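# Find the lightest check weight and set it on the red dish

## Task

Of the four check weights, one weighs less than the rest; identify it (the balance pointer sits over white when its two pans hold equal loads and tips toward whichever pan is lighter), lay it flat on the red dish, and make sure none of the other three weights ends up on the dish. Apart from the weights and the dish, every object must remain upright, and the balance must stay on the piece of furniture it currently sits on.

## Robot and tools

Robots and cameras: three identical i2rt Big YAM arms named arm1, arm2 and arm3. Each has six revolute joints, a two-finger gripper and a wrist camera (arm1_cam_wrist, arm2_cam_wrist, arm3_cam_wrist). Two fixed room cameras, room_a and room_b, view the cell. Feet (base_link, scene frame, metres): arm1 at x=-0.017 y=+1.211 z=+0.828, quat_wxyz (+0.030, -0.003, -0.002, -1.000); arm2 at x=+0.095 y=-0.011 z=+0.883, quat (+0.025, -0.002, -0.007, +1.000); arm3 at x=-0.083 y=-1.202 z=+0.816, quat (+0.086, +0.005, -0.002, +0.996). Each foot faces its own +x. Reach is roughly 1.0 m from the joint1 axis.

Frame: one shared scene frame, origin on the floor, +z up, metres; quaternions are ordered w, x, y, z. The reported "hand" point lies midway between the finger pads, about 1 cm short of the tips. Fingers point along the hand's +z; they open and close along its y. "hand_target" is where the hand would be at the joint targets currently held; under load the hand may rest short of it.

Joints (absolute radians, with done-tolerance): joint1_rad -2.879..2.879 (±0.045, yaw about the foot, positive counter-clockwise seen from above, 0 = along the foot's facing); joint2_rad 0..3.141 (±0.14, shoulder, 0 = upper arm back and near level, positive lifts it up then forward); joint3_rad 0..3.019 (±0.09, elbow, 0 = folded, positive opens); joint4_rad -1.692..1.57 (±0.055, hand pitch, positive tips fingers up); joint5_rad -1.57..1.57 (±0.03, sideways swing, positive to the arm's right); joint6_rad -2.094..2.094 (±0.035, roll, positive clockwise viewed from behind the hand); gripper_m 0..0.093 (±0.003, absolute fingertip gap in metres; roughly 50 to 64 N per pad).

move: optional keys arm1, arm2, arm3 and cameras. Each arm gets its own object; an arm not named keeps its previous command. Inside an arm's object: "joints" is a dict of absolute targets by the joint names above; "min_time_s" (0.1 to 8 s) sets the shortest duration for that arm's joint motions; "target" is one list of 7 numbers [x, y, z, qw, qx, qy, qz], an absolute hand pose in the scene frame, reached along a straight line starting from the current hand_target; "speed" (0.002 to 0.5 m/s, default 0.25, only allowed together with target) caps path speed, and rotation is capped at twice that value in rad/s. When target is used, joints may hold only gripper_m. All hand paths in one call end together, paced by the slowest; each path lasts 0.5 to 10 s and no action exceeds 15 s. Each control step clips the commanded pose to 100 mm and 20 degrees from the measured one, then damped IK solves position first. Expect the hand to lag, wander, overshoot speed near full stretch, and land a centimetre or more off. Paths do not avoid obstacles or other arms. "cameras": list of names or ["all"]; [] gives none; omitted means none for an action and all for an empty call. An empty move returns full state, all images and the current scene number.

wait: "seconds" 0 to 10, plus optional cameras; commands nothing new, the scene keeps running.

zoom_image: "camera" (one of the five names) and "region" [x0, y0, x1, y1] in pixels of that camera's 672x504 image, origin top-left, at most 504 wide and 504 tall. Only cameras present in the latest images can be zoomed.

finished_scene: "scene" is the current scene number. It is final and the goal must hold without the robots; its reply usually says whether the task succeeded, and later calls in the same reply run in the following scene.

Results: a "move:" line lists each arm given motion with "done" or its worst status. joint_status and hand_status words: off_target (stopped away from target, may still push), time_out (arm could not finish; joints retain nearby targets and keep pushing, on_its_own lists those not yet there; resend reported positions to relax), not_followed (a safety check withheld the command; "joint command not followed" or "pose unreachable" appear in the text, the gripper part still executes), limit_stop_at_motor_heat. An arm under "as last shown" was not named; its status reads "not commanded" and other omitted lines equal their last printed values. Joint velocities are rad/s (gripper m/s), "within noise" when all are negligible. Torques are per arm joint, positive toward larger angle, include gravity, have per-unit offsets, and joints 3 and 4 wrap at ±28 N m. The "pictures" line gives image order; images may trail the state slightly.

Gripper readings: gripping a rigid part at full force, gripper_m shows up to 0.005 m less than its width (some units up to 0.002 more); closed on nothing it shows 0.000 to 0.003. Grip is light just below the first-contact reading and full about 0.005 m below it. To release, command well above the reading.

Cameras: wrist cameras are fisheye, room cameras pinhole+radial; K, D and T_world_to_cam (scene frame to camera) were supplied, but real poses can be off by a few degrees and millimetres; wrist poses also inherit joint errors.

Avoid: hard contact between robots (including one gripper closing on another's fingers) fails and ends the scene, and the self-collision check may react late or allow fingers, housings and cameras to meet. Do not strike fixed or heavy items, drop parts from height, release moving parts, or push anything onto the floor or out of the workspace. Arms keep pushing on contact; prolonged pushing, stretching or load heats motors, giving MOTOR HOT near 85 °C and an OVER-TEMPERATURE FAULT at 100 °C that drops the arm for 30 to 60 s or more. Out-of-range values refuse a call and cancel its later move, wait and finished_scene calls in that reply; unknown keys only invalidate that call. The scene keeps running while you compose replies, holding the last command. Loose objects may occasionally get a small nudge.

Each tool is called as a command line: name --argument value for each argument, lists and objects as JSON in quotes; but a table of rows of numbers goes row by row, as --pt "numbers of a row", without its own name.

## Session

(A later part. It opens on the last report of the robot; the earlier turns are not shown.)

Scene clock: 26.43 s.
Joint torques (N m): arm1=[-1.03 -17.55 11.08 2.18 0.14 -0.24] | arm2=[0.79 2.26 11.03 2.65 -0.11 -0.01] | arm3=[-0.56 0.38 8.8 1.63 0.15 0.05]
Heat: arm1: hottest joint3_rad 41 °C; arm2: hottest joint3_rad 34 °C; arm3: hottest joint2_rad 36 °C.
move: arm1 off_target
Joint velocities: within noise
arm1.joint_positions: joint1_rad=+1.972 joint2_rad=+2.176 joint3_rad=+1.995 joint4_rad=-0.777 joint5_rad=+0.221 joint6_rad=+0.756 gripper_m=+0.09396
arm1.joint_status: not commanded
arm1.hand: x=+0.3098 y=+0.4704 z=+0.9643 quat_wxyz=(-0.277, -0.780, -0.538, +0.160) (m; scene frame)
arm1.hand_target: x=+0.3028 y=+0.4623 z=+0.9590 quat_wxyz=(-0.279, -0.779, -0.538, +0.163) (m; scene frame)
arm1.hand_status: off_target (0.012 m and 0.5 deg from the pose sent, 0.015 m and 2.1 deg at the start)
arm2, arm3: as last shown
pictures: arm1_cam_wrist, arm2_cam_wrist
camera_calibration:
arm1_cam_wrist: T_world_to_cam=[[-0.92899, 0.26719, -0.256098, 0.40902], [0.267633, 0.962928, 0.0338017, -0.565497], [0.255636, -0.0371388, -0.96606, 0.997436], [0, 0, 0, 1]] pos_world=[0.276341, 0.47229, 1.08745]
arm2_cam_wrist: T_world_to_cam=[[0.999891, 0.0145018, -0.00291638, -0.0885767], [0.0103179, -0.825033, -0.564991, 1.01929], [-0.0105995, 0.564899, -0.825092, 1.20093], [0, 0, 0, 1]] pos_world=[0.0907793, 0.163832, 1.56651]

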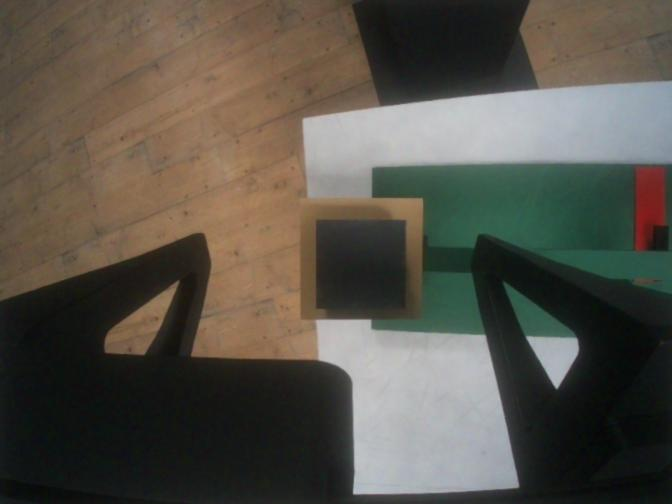

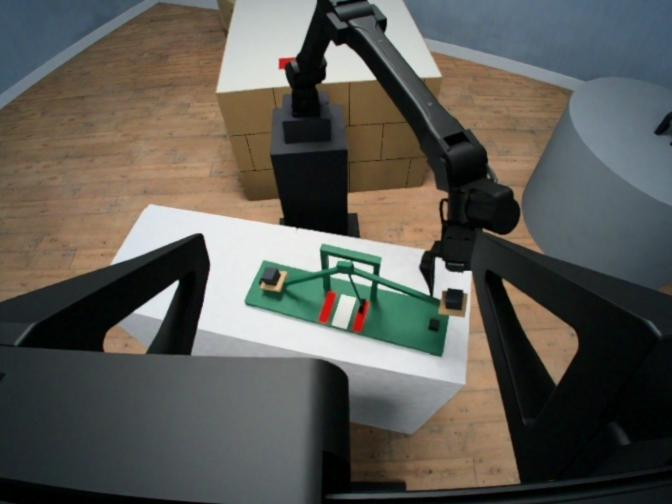

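move --arm1 '{"target": [0.301, 0.466, 0.948, 0.2789, 0.7787, 0.5376, -0.1631], "speed": 0.04}' --cameras '["arm1_cam_wrist", "arm2_cam_wrist"]'

zoom_image --camera "arm2_cam_wrist" --region '[380, 190, 540, 350]'

Scene clock: 27.83 s.
Joint torques (N m): arm1=[-1.61 -17.9 11.12 1.99 0.14 -0.25] | arm2=[0.67 2.37 11.03 2.58 -0.11 -0.02] | arm3=[-0.62 0.38 8.81 1.63 0.14 0.05]
Heat: arm1: hottest joint3_rad 41 °C; arm2: hottest joint3_rad 34 °C; arm3: hottest joint2_rad 36 °C.
move: arm1 off_target
Joint velocities: within noise
arm1.joint_positions: joint1_rad=+1.972 joint2_rad=+2.176 joint3_rad=+1.953 joint4_rad=-0.742 joint5_rad=+0.221 joint6_rad=+0.756 gripper_m=+0.09396
arm1.joint_status: not commanded
arm1.hand: x=+0.3077 y=+0.4743 z=+0.9480 quat_wxyz=(-0.274, -0.780, -0.539, +0.160) (m; scene frame)
arm1.hand_target: x=+0.3009 y=+0.4662 z=+0.9480 quat_wxyz=(-0.279, -0.779, -0.538, +0.163) (m; scene frame)
arm1.hand_status: off_target (0.011 m and 0.8 deg from the pose sent, 0.019 m and 0.5 deg at the start)
arm2: as last shown
arm3.joint_positions: joint1_rad=+0.293 joint2_rad=+0.649 joint3_rad=+1.390 joint4_rad=-1.193 joint5_rad=-0.003 joint6_rad=-0.009 gripper_m=+0.09396
arm3.joint_status: not commanded
arm3.hand: x=-0.3421 y=-1.2369 z=+1.3816 quat_wxyz=(+0.028, +0.843, +0.058, -0.534) (m; scene frame)
arm3.hand_target: x=-0.3378 y=-1.2378 z=+1.3903 quat_wxyz=(+0.032, +0.840, +0.056, -0.539) (m; scene frame)
arm3.hand_status: not commanded
pictures: arm1_cam_wrist, arm2_cam_wrist
camera_calibration:
arm1_cam_wrist: T_world_to_cam=[[-0.929974, 0.268175, -0.251458, 0.397276], [0.267258, 0.962857, 0.0384629, -0.572424], [0.252433, -0.0314345, -0.967104, 0.981621], [0, 0, 0, 1]] pos_world=[0.274648, 0.475479, 1.07124]
arm2_cam_wrist: T_world_to_cam=[[0.999891, 0.0145018, -0.00291638, -0.0885767], [0.0103179, -0.825033, -0.564991, 1.01929], [-0.0105995, 0.564899, -0.825092, 1.20093], [0, 0, 0, 1]] pos_world=[0.0907793, 0.163832, 1.56651]

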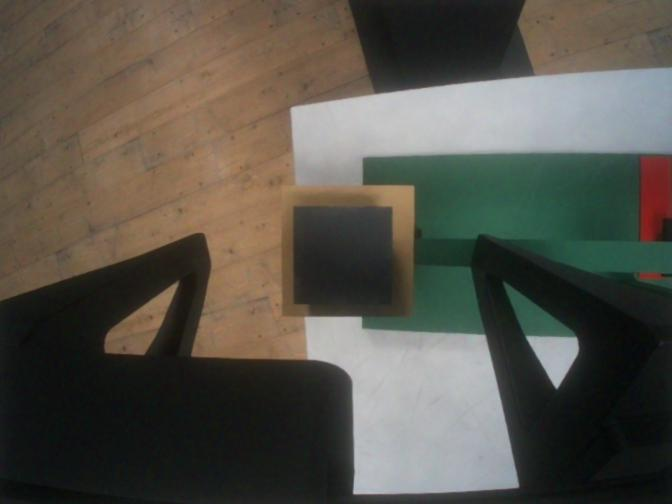

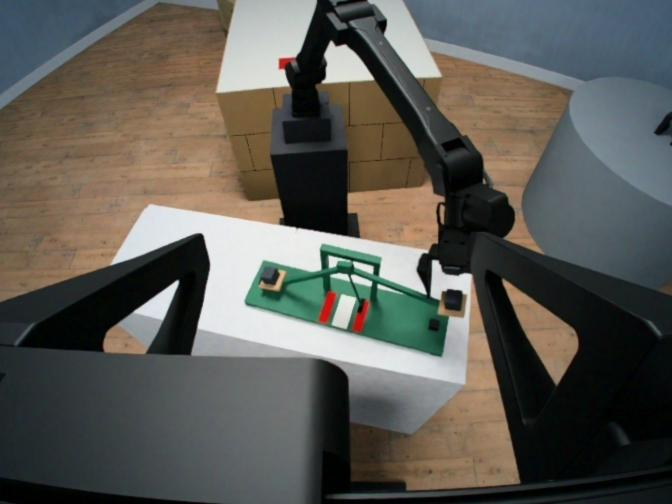

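Scaled by 3.150 from the camera's 672x504 image, which has a finer 960x720 frame.

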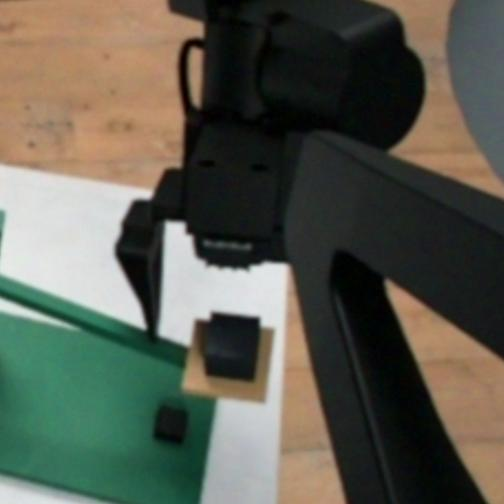

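move --arm1 '{"target": [0.301, 0.466, 0.956, 0.2789, 0.7787, 0.5376, -0.1631], "speed": 0.04}'

move --arm1 '{"joints": {"gripper_m": 0.024}}' --cameras '["arm1_cam_wrist", "arm2_cam_wrist"]'

zoom_image --camera "arm2_cam_wrist" --region '[380, 190, 540, 350]'

Scene clock: 29.17 s.
Joint torques (N m): arm1=[-1.32 -18.14 12.05 1.29 0.15 -0.21] | arm2=[0.73 2.2 11.12 2.52 -0.11 -0.01] | arm3=[-0.56 0.44 8.79 1.65 0.14 0.06]
Heat: arm1: hottest joint3_rad 41 °C; arm2: hottest joint3_rad 34 °C; arm3: hottest joint2_rad 36 °C.
move: arm1 off_target
Joint velocities: within noise
arm1.joint_positions: joint1_rad=+1.972 joint2_rad=+2.176 joint3_rad=+1.953 joint4_rad=-0.742 joint5_rad=+0.221 joint6_rad=+0.756 gripper_m=+0.09396
arm1.joint_status: not commanded
arm1.hand: x=+0.3077 y=+0.4743 z=+0.9480 quat_wxyz=(-0.274, -0.780, -0.539, +0.160) (m; scene frame)
arm1.hand_target: x=+0.3008 y=+0.4662 z=+0.9560 quat_wxyz=(-0.279, -0.779, -0.538, +0.163) (m; scene frame)
arm1.hand_status: off_target (0.013 m and 0.8 deg from the pose sent, 0.013 m and 0.8 deg at the start)
arm2.joint_positions: joint1_rad=-1.508 joint2_rad=+0.585 joint3_rad=+1.357 joint4_rad=-1.135 joint5_rad=+0.002 joint6_rad=+0.009 gripper_m=+0.09396
arm2.joint_status: not commanded
arm2.hand: x=+0.0907 y=+0.2296 z=+1.4612 quat_wxyz=(-0.403, +0.580, -0.578, -0.408) (m; scene frame)
arm2.hand_target: x=+0.0934 y=+0.2264 z=+1.4757 quat_wxyz=(-0.417, +0.572, -0.571, -0.415) (m; scene frame)
arm2.hand_status: not commanded
arm3: as last shown
pictures: none

Scene clock: 29.90 s.
Joint torques (N m): arm1=[-1.67 -17.96 12 1.16 0.18 -0.22] | arm2=[0.62 2.2 11.06 2.58 -0.11 -0.01] | arm3=[-0.56 0.38 8.81 1.65 0.15 0.05]
Heat: arm1: hottest joint3_rad 41 °C; arm2: hottest joint3_rad 34 °C; arm3: hottest joint2_rad 36 °C.
move: arm1 off_target
Joint velocities: within noise
arm1.joint_positions: joint1_rad=+1.972 joint2_rad=+2.176 joint3_rad=+1.953 joint4_rad=-0.742 joint5_rad=+0.220 joint6_rad=+0.755 gripper_m=+0.03023
arm1.joint_status: gripper_m off_target (ended at +0.03025, target +0.02400)
arm1.hand: x=+0.3078 y=+0.4744 z=+0.9479 quat_wxyz=(-0.274, -0.780, -0.540, +0.159) (m; scene frame)
arm1.hand_target: x=+0.3009 y=+0.4662 z=+0.9560 quat_wxyz=(-0.279, -0.779, -0.538, +0.163) (m; scene frame)
arm1.hand_status: not commanded
arm2, arm3: as last shown
pictures: arm1_cam_wrist, arm2_cam_wrist
camera_calibration:
arm1_cam_wrist: T_world_to_cam=[[-0.930096, 0.267493, -0.251731, 0.397995], [0.266458, 0.963063, 0.038855, -0.572743], [0.252826, -0.030937, -0.967017, 0.98106], [0, 0, 0, 1]] pos_world=[0.274748, 0.475478, 1.07114]
arm2_cam_wrist: T_world_to_cam=[[0.999891, 0.0145018, -0.00291638, -0.0885767], [0.0103179, -0.825033, -0.564991, 1.01929], [-0.0105995, 0.564899, -0.825092, 1.20093], [0, 0, 0, 1]] pos_world=[0.0907793, 0.163832, 1.56651]

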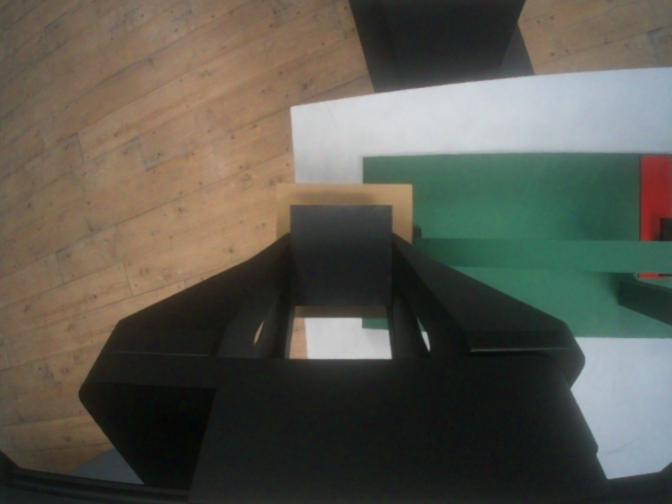

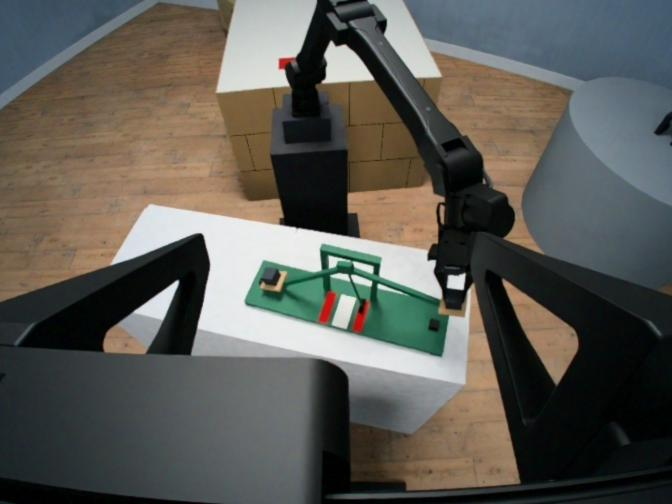

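Scaled by 3.150 from the camera's 672x504 image, which has a finer 960x720 frame.

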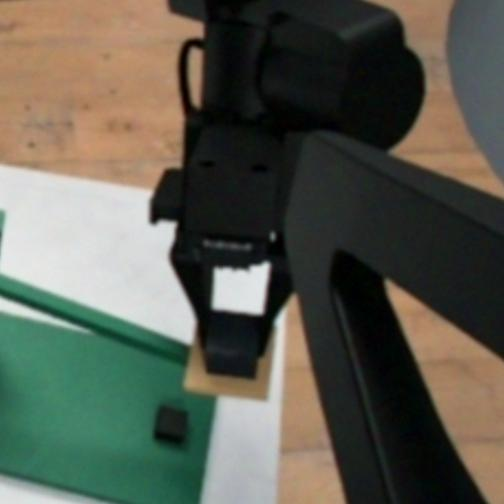

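move --arm1 '{"target": [0.28, 0.52, 1.15, 0.2789, 0.7787, 0.5376, -0.1631], "speed": 0.2}' --cameras '["arm1_cam_wrist", "arm2_cam_wrist"]'

move --arm1 '{"joints": {"joint1_rad": -1.5, "joint2_rad": 1.2, "joint3_rad": 1.7, "joint4_rad": -1.46, "joint5_rad": 0, "joint6_rad": 0}, "min_time_s": 3.5}' --cameras '["arm1_cam_wrist", "arm2_cam_wrist", "room_a"]'

Scene clock: 35.97 s.
Joint torques (N m): arm1=[-1.2 -18.61 16.73 1.25 0.31 -0.22] | arm2=[0.67 2.2 11.06 2.63 -0.1 -0.02] | arm3=[-0.56 0.38 8.8 1.68 0.15 0.05]
Heat: arm1: hottest joint3_rad 43 °C; arm2: hottest joint3_rad 35 °C; arm3: hottest joint2_rad 36 °C.
move: arm1 off_target
Joint velocities: within noise
arm1.joint_positions: joint1_rad=+1.972 joint2_rad=+1.991 joint3_rad=+2.064 joint4_rad=-1.114 joint5_rad=+0.220 joint6_rad=+0.755 gripper_m=+0.03023
arm1.joint_status: not commanded
arm1.hand: x=+0.2811 y=+0.5308 z=+1.0957 quat_wxyz=(-0.238, -0.786, -0.549, +0.154) (m; scene frame)
arm1.hand_target: x=+0.2786 y=+0.5232 z=+1.1495 quat_wxyz=(-0.279, -0.779, -0.538, +0.163) (m; scene frame)
arm1.hand_status: off_target (0.055 m and 5.1 deg from the pose sent, 0.209 m and 0.8 deg at the start; pose on its path clipped on 17 of 59 steps)
arm2, arm3: as last shown
pictures: arm1_cam_wrist, arm2_cam_wrist
camera_calibration:
arm1_cam_wrist: T_world_to_cam=[[-0.93758, 0.283562, -0.201336, 0.333624], [0.269414, 0.958318, 0.0950914, -0.685578], [0.219908, 0.0349131, -0.974896, 1.11544], [0, 0, 0, 1]] pos_world=[0.252209, 0.523455, 1.2198]
arm2_cam_wrist: T_world_to_cam=[[0.999891, 0.0145018, -0.00291638, -0.0885767], [0.0103179, -0.825033, -0.564991, 1.01929], [-0.0105995, 0.564899, -0.825092, 1.20093], [0, 0, 0, 1]] pos_world=[0.0907793, 0.163832, 1.56651]

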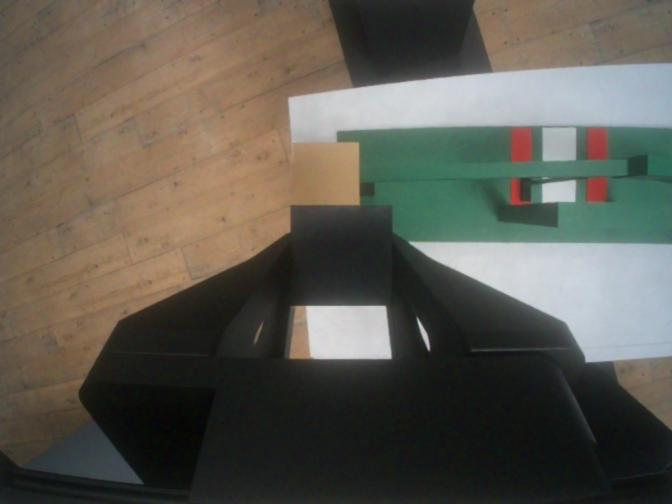

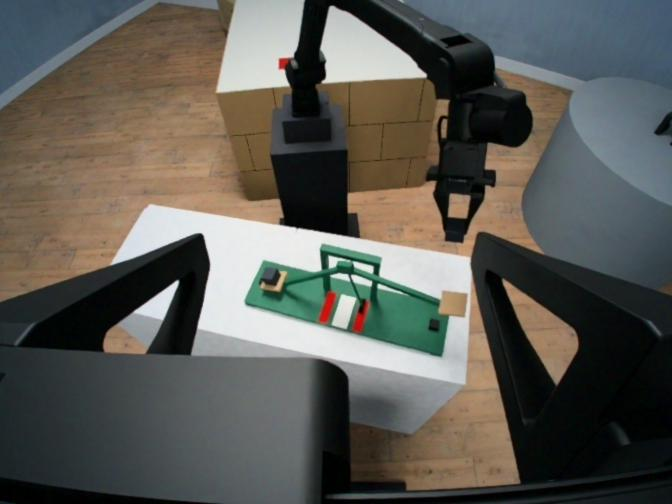

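Scene clock: 40.17 s.
Joint torques (N m): arm1=[-1.38 -6.89 11.11 1.05 -0.04 -0.23] | arm2=[0.73 2.43 11.07 2.61 -0.1 -0.02] | arm3=[-0.5 0.38 8.8 1.63 0.15 0.05]
Heat: arm1: hottest joint3_rad 44 °C; arm2: hottest joint3_rad 35 °C; arm3: hottest joint2_rad 36 °C.
move: arm1 done
Joint velocities: within noise
arm1.joint_positions: joint1_rad=-1.490 joint2_rad=+1.216 joint3_rad=+1.686 joint4_rad=-1.456 joint5_rad=+0.003 joint6_rad=+0.015 gripper_m=+0.03023
arm1.joint_status: all done
arm1.hand: x=-0.0737 y=+1.6408 z=+1.3023 quat_wxyz=(+0.185, -0.718, +0.634, +0.219) (m; scene frame)
arm1.hand_target: x=-0.0688 y=+1.6355 z=+1.3145 quat_wxyz=(+0.194, -0.717, +0.630, +0.227) (m; scene frame)
arm1.hand_status: not commanded
arm2, arm3: as last shown
pictures: arm1_cam_wrist, arm2_cam_wrist, room_a
camera_calibration:
arm1_cam_wrist: T_world_to_cam=[[0.991666, 0.128444, -0.0100784, -0.124494], [0.128809, -0.990083, 0.0560769, 1.56405], [-0.00277567, -0.0569077, -0.998376, 1.5209], [0, 0, 0, 1]] pos_world=[-0.0737862, 1.65108, 1.42947]
arm2_cam_wrist: T_world_to_cam=[[0.999891, 0.0145018, -0.00291638, -0.0885767], [0.0103179, -0.825033, -0.564991, 1.01929], [-0.0105995, 0.564899, -0.825092, 1.20093], [0, 0, 0, 1]] pos_world=[0.0907793, 0.163832, 1.56651]

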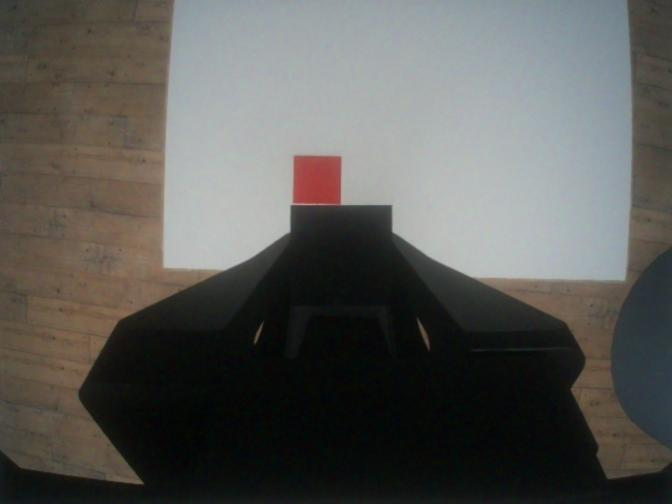

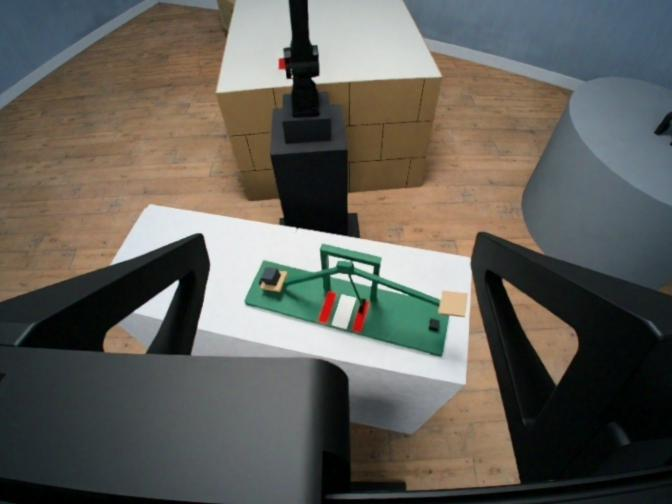

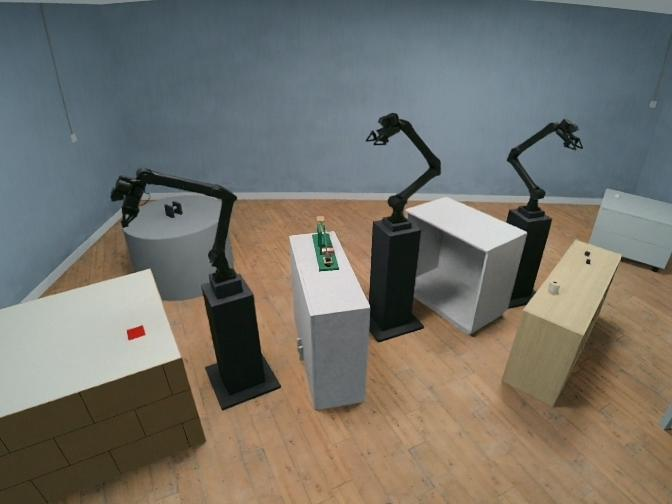

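move --arm1 '{"target": [-0.13, 1.735, 0.84, 0.1985, -0.7165, 0.6294, 0.2259], "speed": 0.3}' --cameras '["arm1_cam_wrist", "room_b"]'

zoom_image --camera "room_b" --region '[520, 160, 660, 280]'

Scene clock: 43.43 s.
Joint torques (N m): arm1=[0.85 -9.64 9.28 2.06 0.21 0.05] | arm2=[0.5 2.61 11.06 2.62 -0.11 -0.01] | arm3=[-0.56 0.56 8.81 1.63 0.15 0.05]
Heat: arm1: hottest joint3_rad 44 °C; arm2: hottest joint3_rad 36 °C; arm3: hottest joint3_rad 37 °C.
move: arm1 off_target
Joint velocities: within noise
arm1.joint_positions: joint1_rad=-1.409 joint2_rad=+1.692 joint3_rad=+0.840 joint4_rad=-0.150 joint5_rad=+0.064 joint6_rad=+0.069 gripper_m=+0.03023
arm1.joint_status: not commanded
arm1.hand: x=-0.1200 y=+1.7213 z=+0.8287 quat_wxyz=(+0.188, -0.722, +0.632, +0.208) (m; scene frame)
arm1.hand_target: x=-0.1299 y=+1.7345 z=+0.8405 quat_wxyz=(+0.198, -0.716, +0.630, +0.226) (m; scene frame)
arm1.hand_status: off_target (0.020 m and 2.5 deg from the pose sent, 0.475 m and 1.8 deg at the start)
arm2, arm3: as last shown
pictures: arm1_cam_wrist, room_b
camera_calibration:
arm1_cam_wrist: T_world_to_cam=[[0.991452, 0.129871, 0.0124855, -0.114893], [0.128715, -0.989272, 0.0690851, 1.66403], [0.0213236, -0.0668875, -0.997533, 1.07193], [0, 0, 0, 1]] pos_world=[-0.123132, 1.7328, 0.955755]

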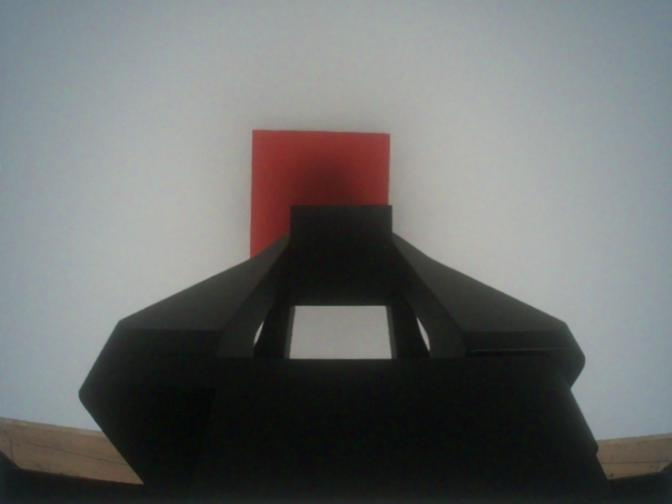

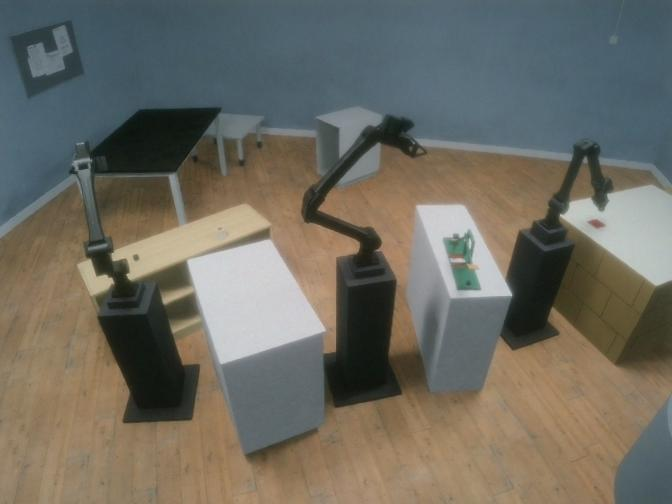

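Scaled by 3.600 from the camera's 672x504 image, which has a finer 960x720 frame.

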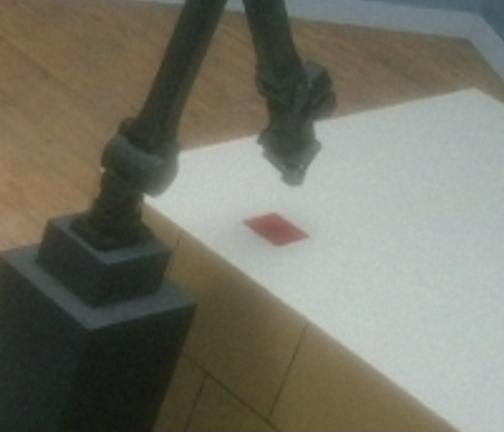

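move --arm1 '{"target": [-0.146, 1.761, 0.772, 0.1985, -0.7165, 0.6294, 0.2259], "speed": 0.12}' --cameras '["arm1_cam_wrist", "room_b"]'

zoom_image --camera "room_b" --region '[560, 180, 640, 250]'

Scene clock: 45.47 s.
Joint torques (N m): arm1=[0.97 -10.58 9.66 1.98 0.19 0.02] | arm2=[0.67 2.49 11.03 2.59 -0.11 -0.03] | arm3=[-0.56 0.44 8.8 1.65 0.15 0.05]
Heat: arm1: hottest joint3_rad 44 °C; arm2: hottest joint3_rad 36 °C; arm3: hottest joint3_rad 37 °C.
move: arm1 off_target
Joint velocities: within noise
arm1.joint_positions: joint1_rad=-1.390 joint2_rad=+1.891 joint3_rad=+0.878 joint4_rad=+0.001 joint5_rad=+0.075 joint6_rad=+0.085 gripper_m=+0.03023
arm1.joint_status: not commanded
arm1.hand: x=-0.1331 y=+1.7376 z=+0.7609 quat_wxyz=(+0.186, -0.723, +0.633, +0.204) (m; scene frame)
arm1.hand_target: x=-0.1460 y=+1.7597 z=+0.7730 quat_wxyz=(+0.198, -0.717, +0.629, +0.226) (m; scene frame)
arm1.hand_status: off_target (0.029 m and 3.0 deg from the pose sent, 0.074 m and 2.5 deg at the start)
arm2, arm3: as last shown
pictures: arm1_cam_wrist, room_b
camera_calibration:
arm1_cam_wrist: T_world_to_cam=[[0.991382, 0.130259, 0.013952, -0.105019], [0.128782, -0.988557, 0.0785508, 1.67814], [0.0240243, -0.0760771, -0.996812, 1.02135], [0, 0, 0, 1]] pos_world=[-0.136538, 1.75032, 0.887745]

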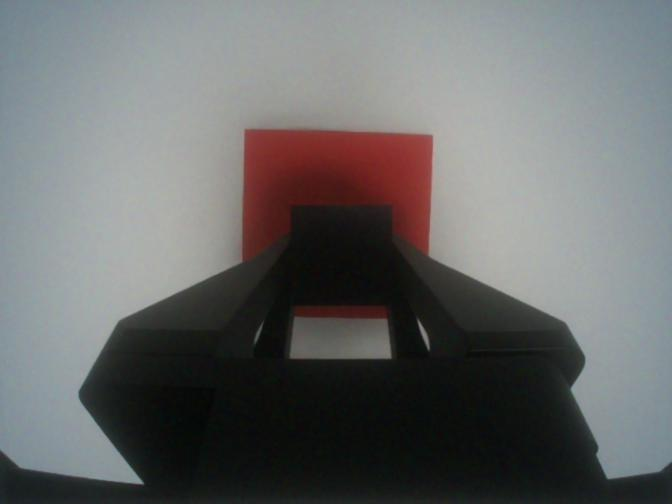

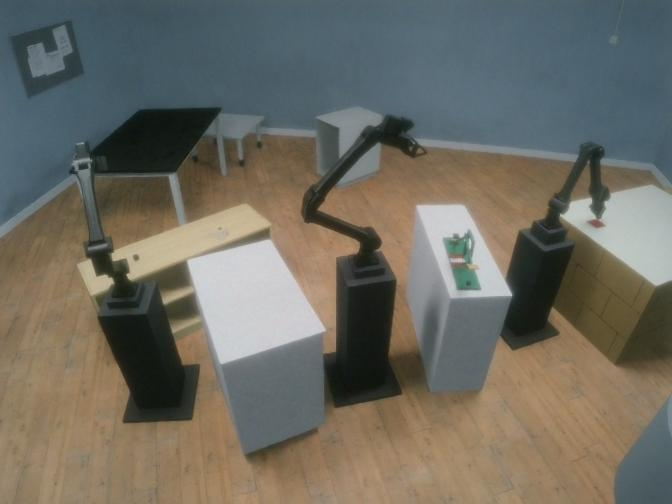

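Scaled by 6.300 from the camera's 672x504 image, which has a finer 960x720 frame.

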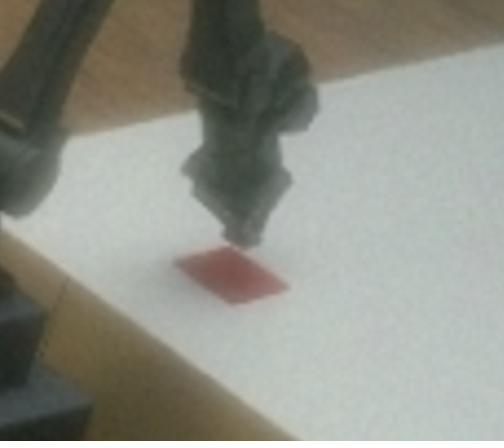

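move --arm1 '{"target": [-0.149, 1.771, 0.746, 0.2094, -0.7125, 0.6259, 0.2384], "speed": 0.08}' --cameras '["arm1_cam_wrist", "room_b", "room_a"]'

zoom_image --camera "room_b" --region '[560, 180, 640, 250]'

zoom_image --camera "room_a" --region '[100, 290, 180, 350]'

Scene clock: 47.20 s.
Joint torques (N m): arm1=[0.79 -11.16 8.84 2.13 0.21 0] | arm2=[0.79 2.32 11.02 2.58 -0.11 -0.01] | arm3=[-0.5 0.5 8.79 1.68 0.15 0.05]
Heat: arm1: hottest joint3_rad 44 °C; arm2: hottest joint3_rad 36 °C; arm3: hottest joint3_rad 37 °C.
move: arm1 off_target
Joint velocities: within noise
arm1.joint_positions: joint1_rad=-1.389 joint2_rad=+1.977 joint3_rad=+0.892 joint4_rad=+0.108 joint5_rad=+0.079 joint6_rad=+0.085 gripper_m=+0.03023
arm1.joint_status: not commanded
arm1.hand: x=-0.1358 y=+1.7491 z=+0.7351 quat_wxyz=(+0.197, -0.719, +0.630, +0.216) (m; scene frame)
arm1.hand_target: x=-0.1489 y=+1.7699 z=+0.7469 quat_wxyz=(+0.209, -0.712, +0.626, +0.239) (m; scene frame)
arm1.hand_status: off_target (0.028 m and 3.0 deg from the pose sent, 0.040 m and 5.0 deg at the start)
arm2, arm3: as last shown
pictures: arm1_cam_wrist, room_a, room_b
camera_calibration:
arm1_cam_wrist: T_world_to_cam=[[0.9917, 0.127835, 0.0137915, -0.099168], [0.127134, -0.990938, 0.0433331, 1.72167], [0.019206, -0.04122, -0.998965, 0.936587], [0, 0, 0, 1]] pos_world=[-0.138527, 1.75735, 0.86238]

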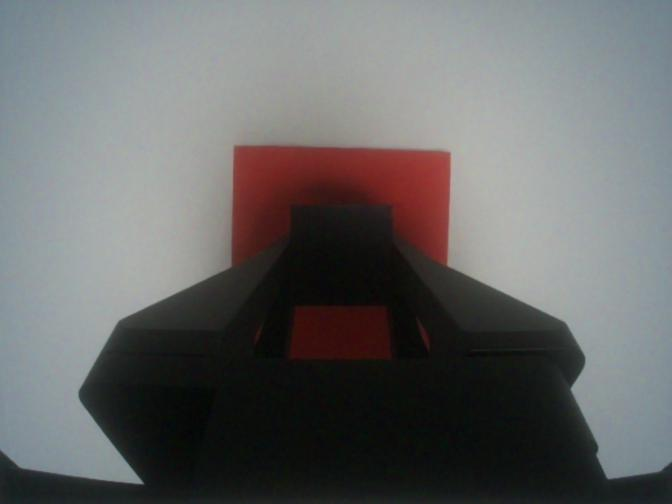

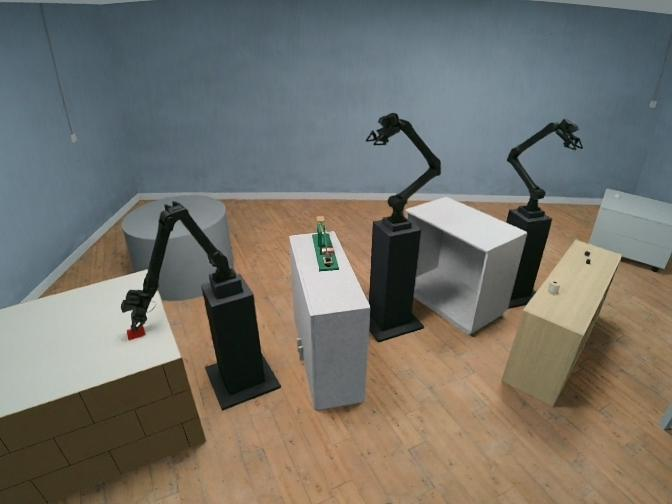

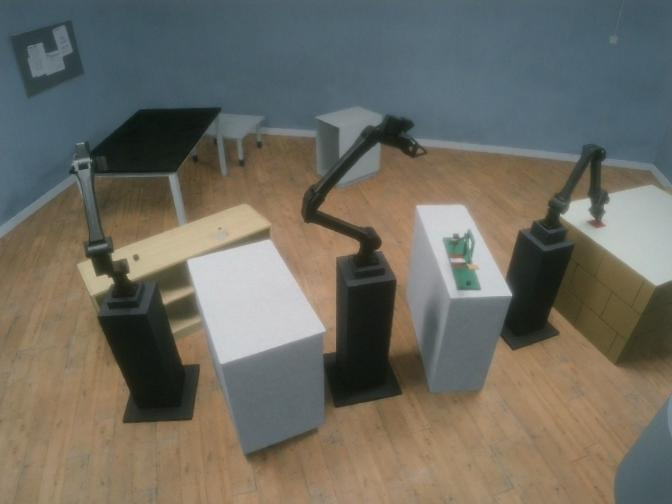

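Scaled by 6.300 from the camera's 672x504 image, which has a finer 960x720 frame.

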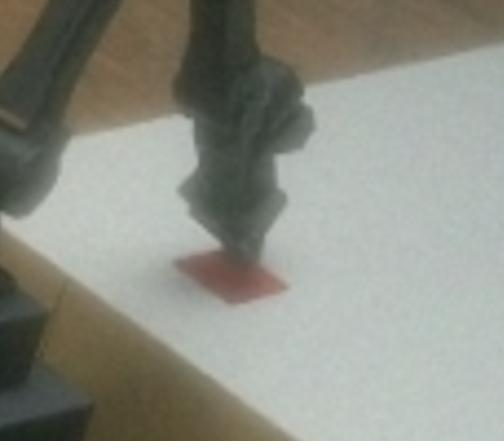

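Scaled by 6.300 from the camera's 672x504 image, which has a finer 960x720 frame.

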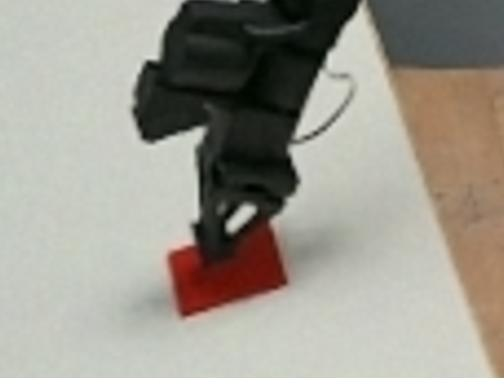

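move --arm1 '{"target": [-0.149, 1.771, 0.7325, 0.2094, -0.7125, 0.6259, 0.2384], "speed": 0.04}' --cameras '["arm1_cam_wrist", "room_b"]'

zoom_image --camera "room_b" --region '[560, 180, 640, 250]'

Scene clock: 48.40 s.
Joint torques (N m): arm1=[0.73 -11.58 8.44 2.29 0.22 -0.03] | arm2=[0.62 2.43 11.07 2.55 -0.1 -0.01] | arm3=[-0.44 0.44 8.8 1.62 0.14 0.06]
Heat: arm1: hottest joint3_rad 44 °C; arm2: hottest joint3_rad 36 °C; arm3: hottest joint3_rad 37 °C.
move: arm1 off_target
Joint velocities: within noise
arm1.joint_positions: joint1_rad=-1.389 joint2_rad=+2.011 joint3_rad=+0.895 joint4_rad=+0.139 joint5_rad=+0.079 joint6_rad=+0.085 gripper_m=+0.03023
arm1.joint_status: not commanded
arm1.hand: x=-0.1359 y=+1.7491 z=+0.7221 quat_wxyz=(+0.197, -0.719, +0.630, +0.216) (m; scene frame)
arm1.hand_target: x=-0.1489 y=+1.7698 z=+0.7333 quat_wxyz=(+0.209, -0.713, +0.626, +0.238) (m; scene frame)
arm1.hand_status: off_target (0.028 m and 3.0 deg from the pose sent, 0.026 m and 3.0 deg at the start)
arm2: as last shown
arm3.joint_positions: joint1_rad=+0.293 joint2_rad=+0.649 joint3_rad=+1.390 joint4_rad=-1.193 joint5_rad=-0.003 joint6_rad=-0.009 gripper_m=+0.09396
arm3.joint_status: not commanded
arm3.hand: x=-0.3421 y=-1.2369 z=+1.3816 quat_wxyz=(+0.028, +0.843, +0.058, -0.534) (m; scene frame)
arm3.hand_target: x=-0.3378 y=-1.2378 z=+1.3903 quat_wxyz=(+0.032, +0.840, +0.056, -0.539) (m; scene frame)
arm3.hand_status: not commanded
pictures: arm1_cam_wrist, room_b
camera_calibration:
arm1_cam_wrist: T_world_to_cam=[[0.9917, 0.127835, 0.0137915, -0.0987918], [0.127134, -0.990938, 0.0433331, 1.72226], [0.019206, -0.04122, -0.998965, 0.923704], [0, 0, 0, 1]] pos_world=[-0.138727, 1.75735, 0.84948]

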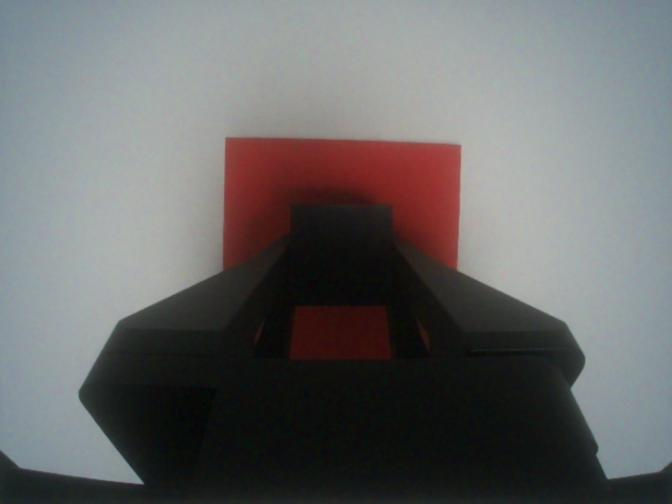

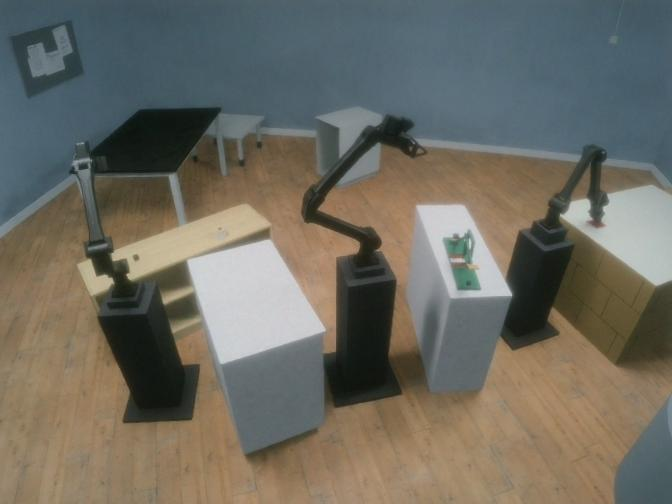

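Scaled by 6.300 from the camera's 672x504 image, which has a finer 960x720 frame.

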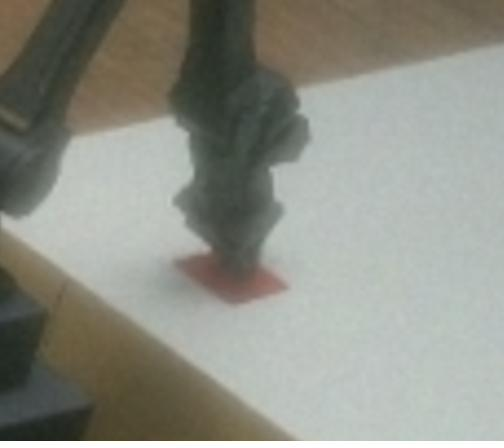

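move --arm1 '{"target": [-0.149, 1.771, 0.728, 0.2094, -0.7125, 0.6259, 0.2384], "speed": 0.03}' --cameras '["arm1_cam_wrist"]'

Scene clock: 49.50 s.
Joint torques (N m): arm1=[0.62 -11.22 8.36 2.13 0.23 -0.01] | arm2=[0.79 2.37 11.11 2.56 -0.1 -0.02] | arm3=[-0.38 0.38 8.8 1.63 0.14 0.05]
Heat: arm1: hottest joint3_rad 44 °C; arm2: hottest joint3_rad 36 °C; arm3: hottest joint3_rad 37 °C.
move: arm1 off_target
Joint velocities: within noise
arm1.joint_positions: joint1_rad=-1.389 joint2_rad=+2.021 joint3_rad=+0.897 joint4_rad=+0.150 joint5_rad=+0.079 joint6_rad=+0.085 gripper_m=+0.03023
arm1.joint_status: not commanded
arm1.hand: x=-0.1361 y=+1.7501 z=+0.7192 quat_wxyz=(+0.198, -0.718, +0.630, +0.218) (m; scene frame)
arm1.hand_target: x=-0.1490 y=+1.7700 z=+0.7290 quat_wxyz=(+0.209, -0.712, +0.626, +0.239) (m; scene frame)
arm1.hand_status: off_target (0.026 m and 2.8 deg from the pose sent, 0.026 m and 3.0 deg at the start)
arm2.joint_positions: joint1_rad=-1.508 joint2_rad=+0.585 joint3_rad=+1.357 joint4_rad=-1.135 joint5_rad=+0.002 joint6_rad=+0.009 gripper_m=+0.09396
arm2.joint_status: not commanded
arm2.hand: x=+0.0907 y=+0.2296 z=+1.4612 quat_wxyz=(-0.403, +0.580, -0.578, -0.408) (m; scene frame)
arm2.hand_target: x=+0.0934 y=+0.2264 z=+1.4757 quat_wxyz=(-0.417, +0.572, -0.571, -0.415) (m; scene frame)
arm2.hand_status: not commanded
arm3: as last shown
pictures: arm1_cam_wrist
camera_calibration:
arm1_cam_wrist: T_world_to_cam=[[0.99171, 0.127786, 0.0134808, -0.0983777], [0.127155, -0.991065, 0.0402694, 1.72581], [0.0185062, -0.0382214, -0.999098, 0.91548], [0, 0, 0, 1]] pos_world=[-0.138826, 1.75795, 0.846483]

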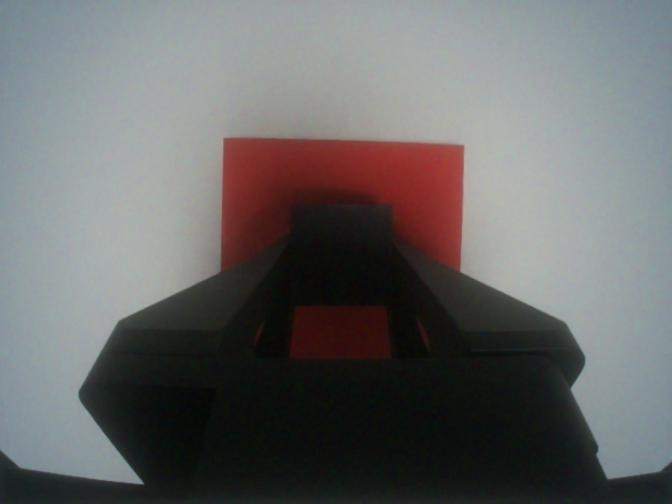

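move --arm1 '{"target": [-0.149, 1.771, 0.7255, 0.2094, -0.7125, 0.6259, 0.2384], "speed": 0.03}'

move --arm1 '{"joints": {"gripper_m": 0.05}}' --cameras '["arm1_cam_wrist"]'

Scene clock: 50.60 s.
Joint torques (N m): arm1=[0.85 -10.81 8.51 2.21 0.21 0.02] | arm2=[0.62 2.43 11.06 2.55 -0.11 -0.03] | arm3=[-0.56 0.32 8.83 1.65 0.14 0.05]
Heat: arm1: hottest joint3_rad 44 °C; arm2: hottest joint3_rad 37 °C; arm3: hottest joint3_rad 37 °C.
move: arm1 off_target
Joint velocities: within noise
arm1.joint_positions: joint1_rad=-1.389 joint2_rad=+2.023 joint3_rad=+0.897 joint4_rad=+0.156 joint5_rad=+0.079 joint6_rad=+0.085 gripper_m=+0.03023
arm1.joint_status: not commanded
arm1.hand: x=-0.1363 y=+1.7506 z=+0.7185 quat_wxyz=(+0.199, -0.718, +0.630, +0.219) (m; scene frame)
arm1.hand_target: x=-0.1489 y=+1.7700 z=+0.7263 quat_wxyz=(+0.209, -0.713, +0.626, +0.238) (m; scene frame)
arm1.hand_status: off_target (0.025 m and 2.7 deg from the pose sent, 0.026 m and 2.9 deg at the start)
arm2, arm3: as last shown
pictures: none

Scene clock: 51.27 s.
Joint torques (N m): arm1=[1.2 -11.11 8.03 2 0.19 0.04] | arm2=[0.5 2.37 11.08 2.58 -0.1 -0.01] | arm3=[-0.5 0.5 8.81 1.66 0.15 0.05]
Heat: arm1: hottest joint3_rad 44 °C; arm2: hottest joint3_rad 37 °C; arm3: hottest joint3_rad 37 °C.
move: arm1 done
Joint velocities: within noise
arm1.joint_positions: joint1_rad=-1.389 joint2_rad=+2.024 joint3_rad=+0.904 joint4_rad=+0.160 joint5_rad=+0.079 joint6_rad=+0.085 gripper_m=+0.04990
arm1.joint_status: all done
arm1.hand: x=-0.1373 y=+1.7550 z=+0.7210 quat_wxyz=(+0.202, -0.717, +0.629, +0.223) (m; scene frame)
arm1.hand_target: x=-0.1490 y=+1.7700 z=+0.7263 quat_wxyz=(+0.209, -0.713, +0.626, +0.239) (m; scene frame)
arm1.hand_status: not commanded
arm2, arm3: as last shown
pictures: arm1_cam_wrist
camera_calibration:
arm1_cam_wrist: T_world_to_cam=[[0.991774, 0.127447, 0.0119086, -0.0960825], [0.127096, -0.991532, 0.0266611, 1.74134], [0.0152057, -0.0249283, -0.999574, 0.89406], [0, 0, 0, 1]] pos_world=[-0.139619, 1.76112, 0.848397]

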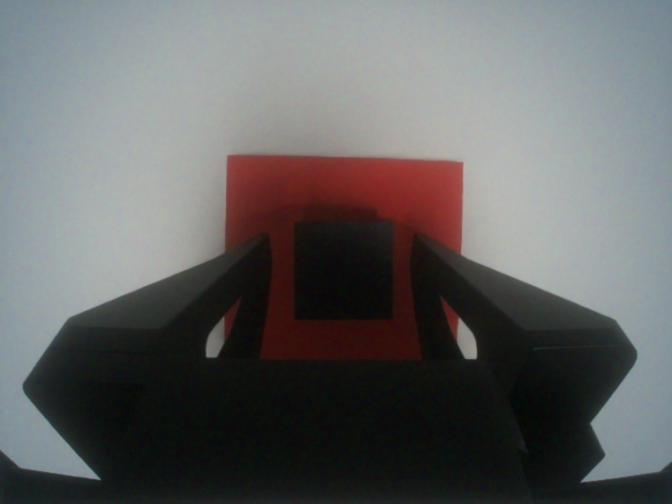

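move --arm1 '{"target": [-0.138, 1.745, 0.85, 0.2094, -0.7125, 0.6259, 0.2384], "speed": 0.12, "joints": {"gripper_m": 0.08}}' --cameras '["all"]'

zoom_image --camera "room_a" --region '[100, 290, 180, 350]'

zoom_image --camera "arm2_cam_wrist" --region '[230, 230, 480, 370]'

Scene clock: 53.27 s.
Joint torques (N m): arm1=[0.32 -11.63 8.06 1.1 0.06 -0.04] | arm2=[0.56 2.32 11.04 2.54 -0.12 -0.01] | arm3=[-0.62 0.38 8.8 1.63 0.14 0.06]
Heat: arm1: hottest joint3_rad 44 °C; arm2: hottest joint3_rad 37 °C; arm3: hottest joint3_rad 37 °C.
move: arm1 off_target
Joint velocities: within noise
arm1.joint_positions: joint1_rad=-1.389 joint2_rad=+1.713 joint3_rad=+0.875 joint4_rad=-0.107 joint5_rad=+0.079 joint6_rad=+0.085 gripper_m=+0.07990
arm1.joint_status: all done
arm1.hand: x=-0.1333 y=+1.7424 z=+0.8380 quat_wxyz=(+0.206, -0.715, +0.628, +0.229) (m; scene frame)
arm1.hand_target: x=-0.1380 y=+1.7450 z=+0.8500 quat_wxyz=(+0.209, -0.713, +0.626, +0.239) (m; scene frame)
arm1.hand_status: off_target (0.013 m and 1.2 deg from the pose sent, 0.129 m and 2.1 deg at the start)
arm2, arm3: as last shown
pictures: arm1_cam_wrist, arm2_cam_wrist, arm3_cam_wrist, room_a, room_b
camera_calibration:
arm1_cam_wrist: T_world_to_cam=[[0.991834, 0.12714, 0.0100272, -0.0977354], [0.127033, -0.991841, 0.0106939, 1.73918], [0.011305, -0.00933279, -0.999893, 0.983236], [0, 0, 0, 1]] pos_world=[-0.135112, 1.74659, 0.965512]
arm2_cam_wrist: T_world_to_cam=[[0.999891, 0.0145018, -0.00291638, -0.0885767], [0.0103179, -0.825033, -0.564991, 1.01929], [-0.0105995, 0.564899, -0.825092, 1.20093], [0, 0, 0, 1]] pos_world=[0.0907793, 0.163832, 1.56651]
arm3_cam_wrist: T_world_to_cam=[[-0.12318, 0.99238, 0.00295877, 1.18307], [0.867023, 0.10907, -0.486184, 1.10572], [-0.482802, -0.057323, -0.873851, 1.09767], [0, 0, 0, 1]] pos_world=[-0.282993, -1.23173, 1.49328]

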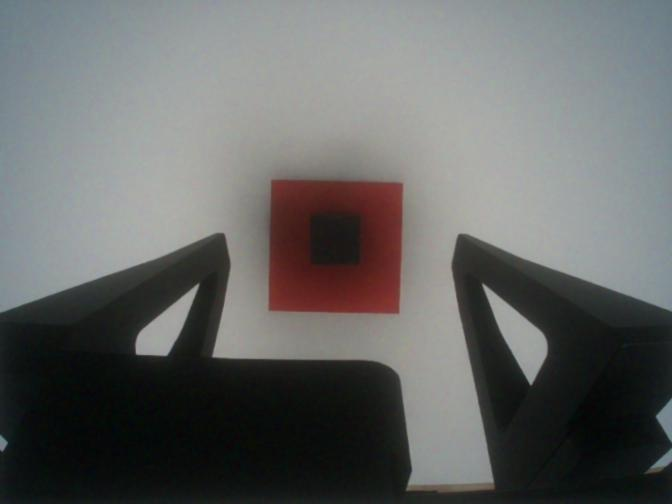

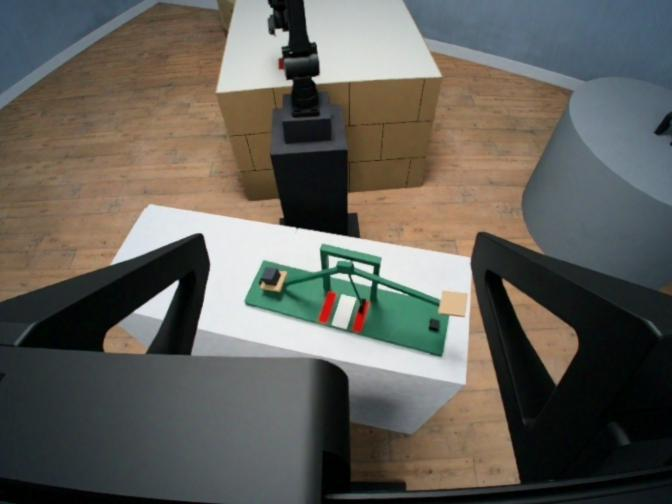

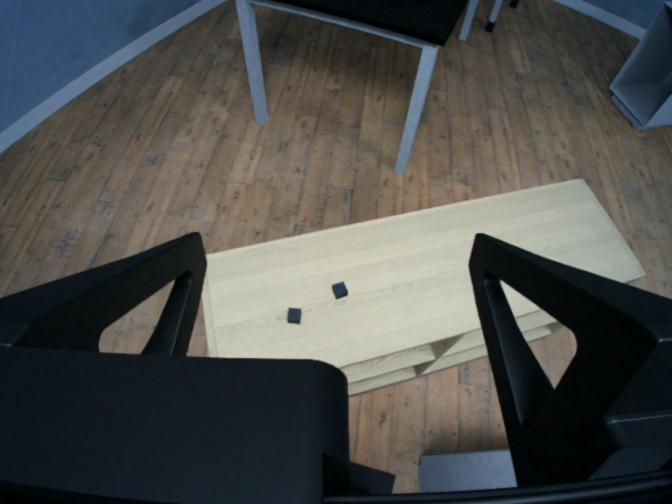

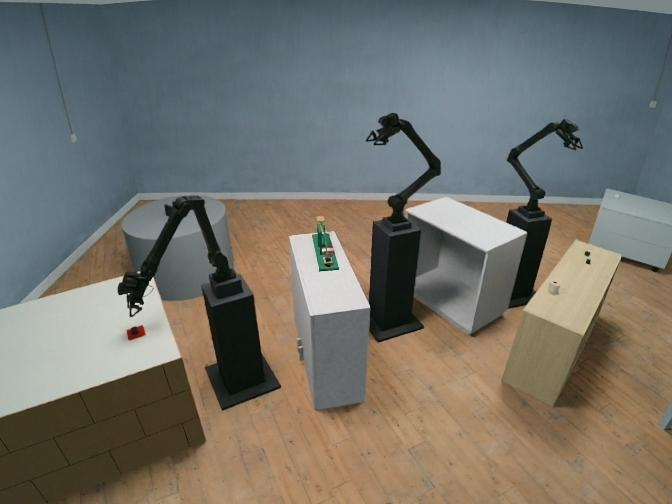

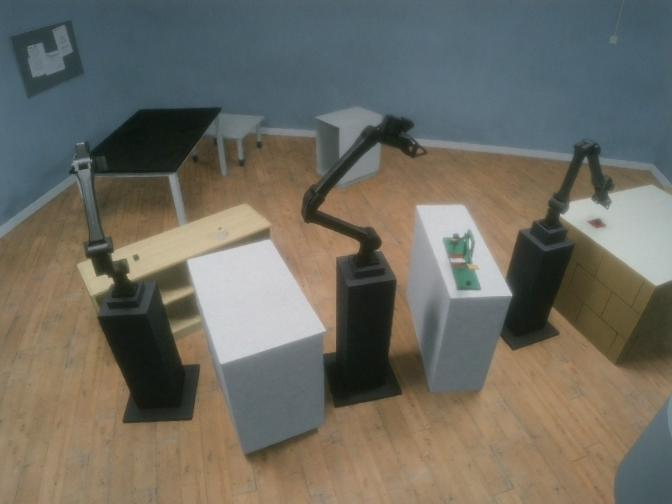

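Scaled by 6.300 from the camera's 672x504 image, which has a finer 960x720 frame.

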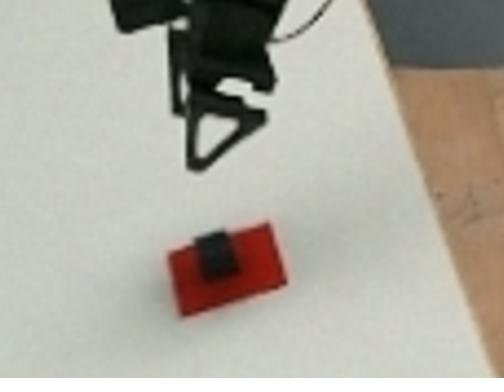

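Scaled by 2.016 from the camera's 672x504 image, which has a finer 960x720 frame.

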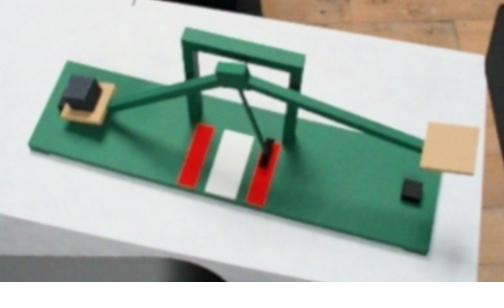

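finished_scene --scene 1

The scene is finished: the task was done.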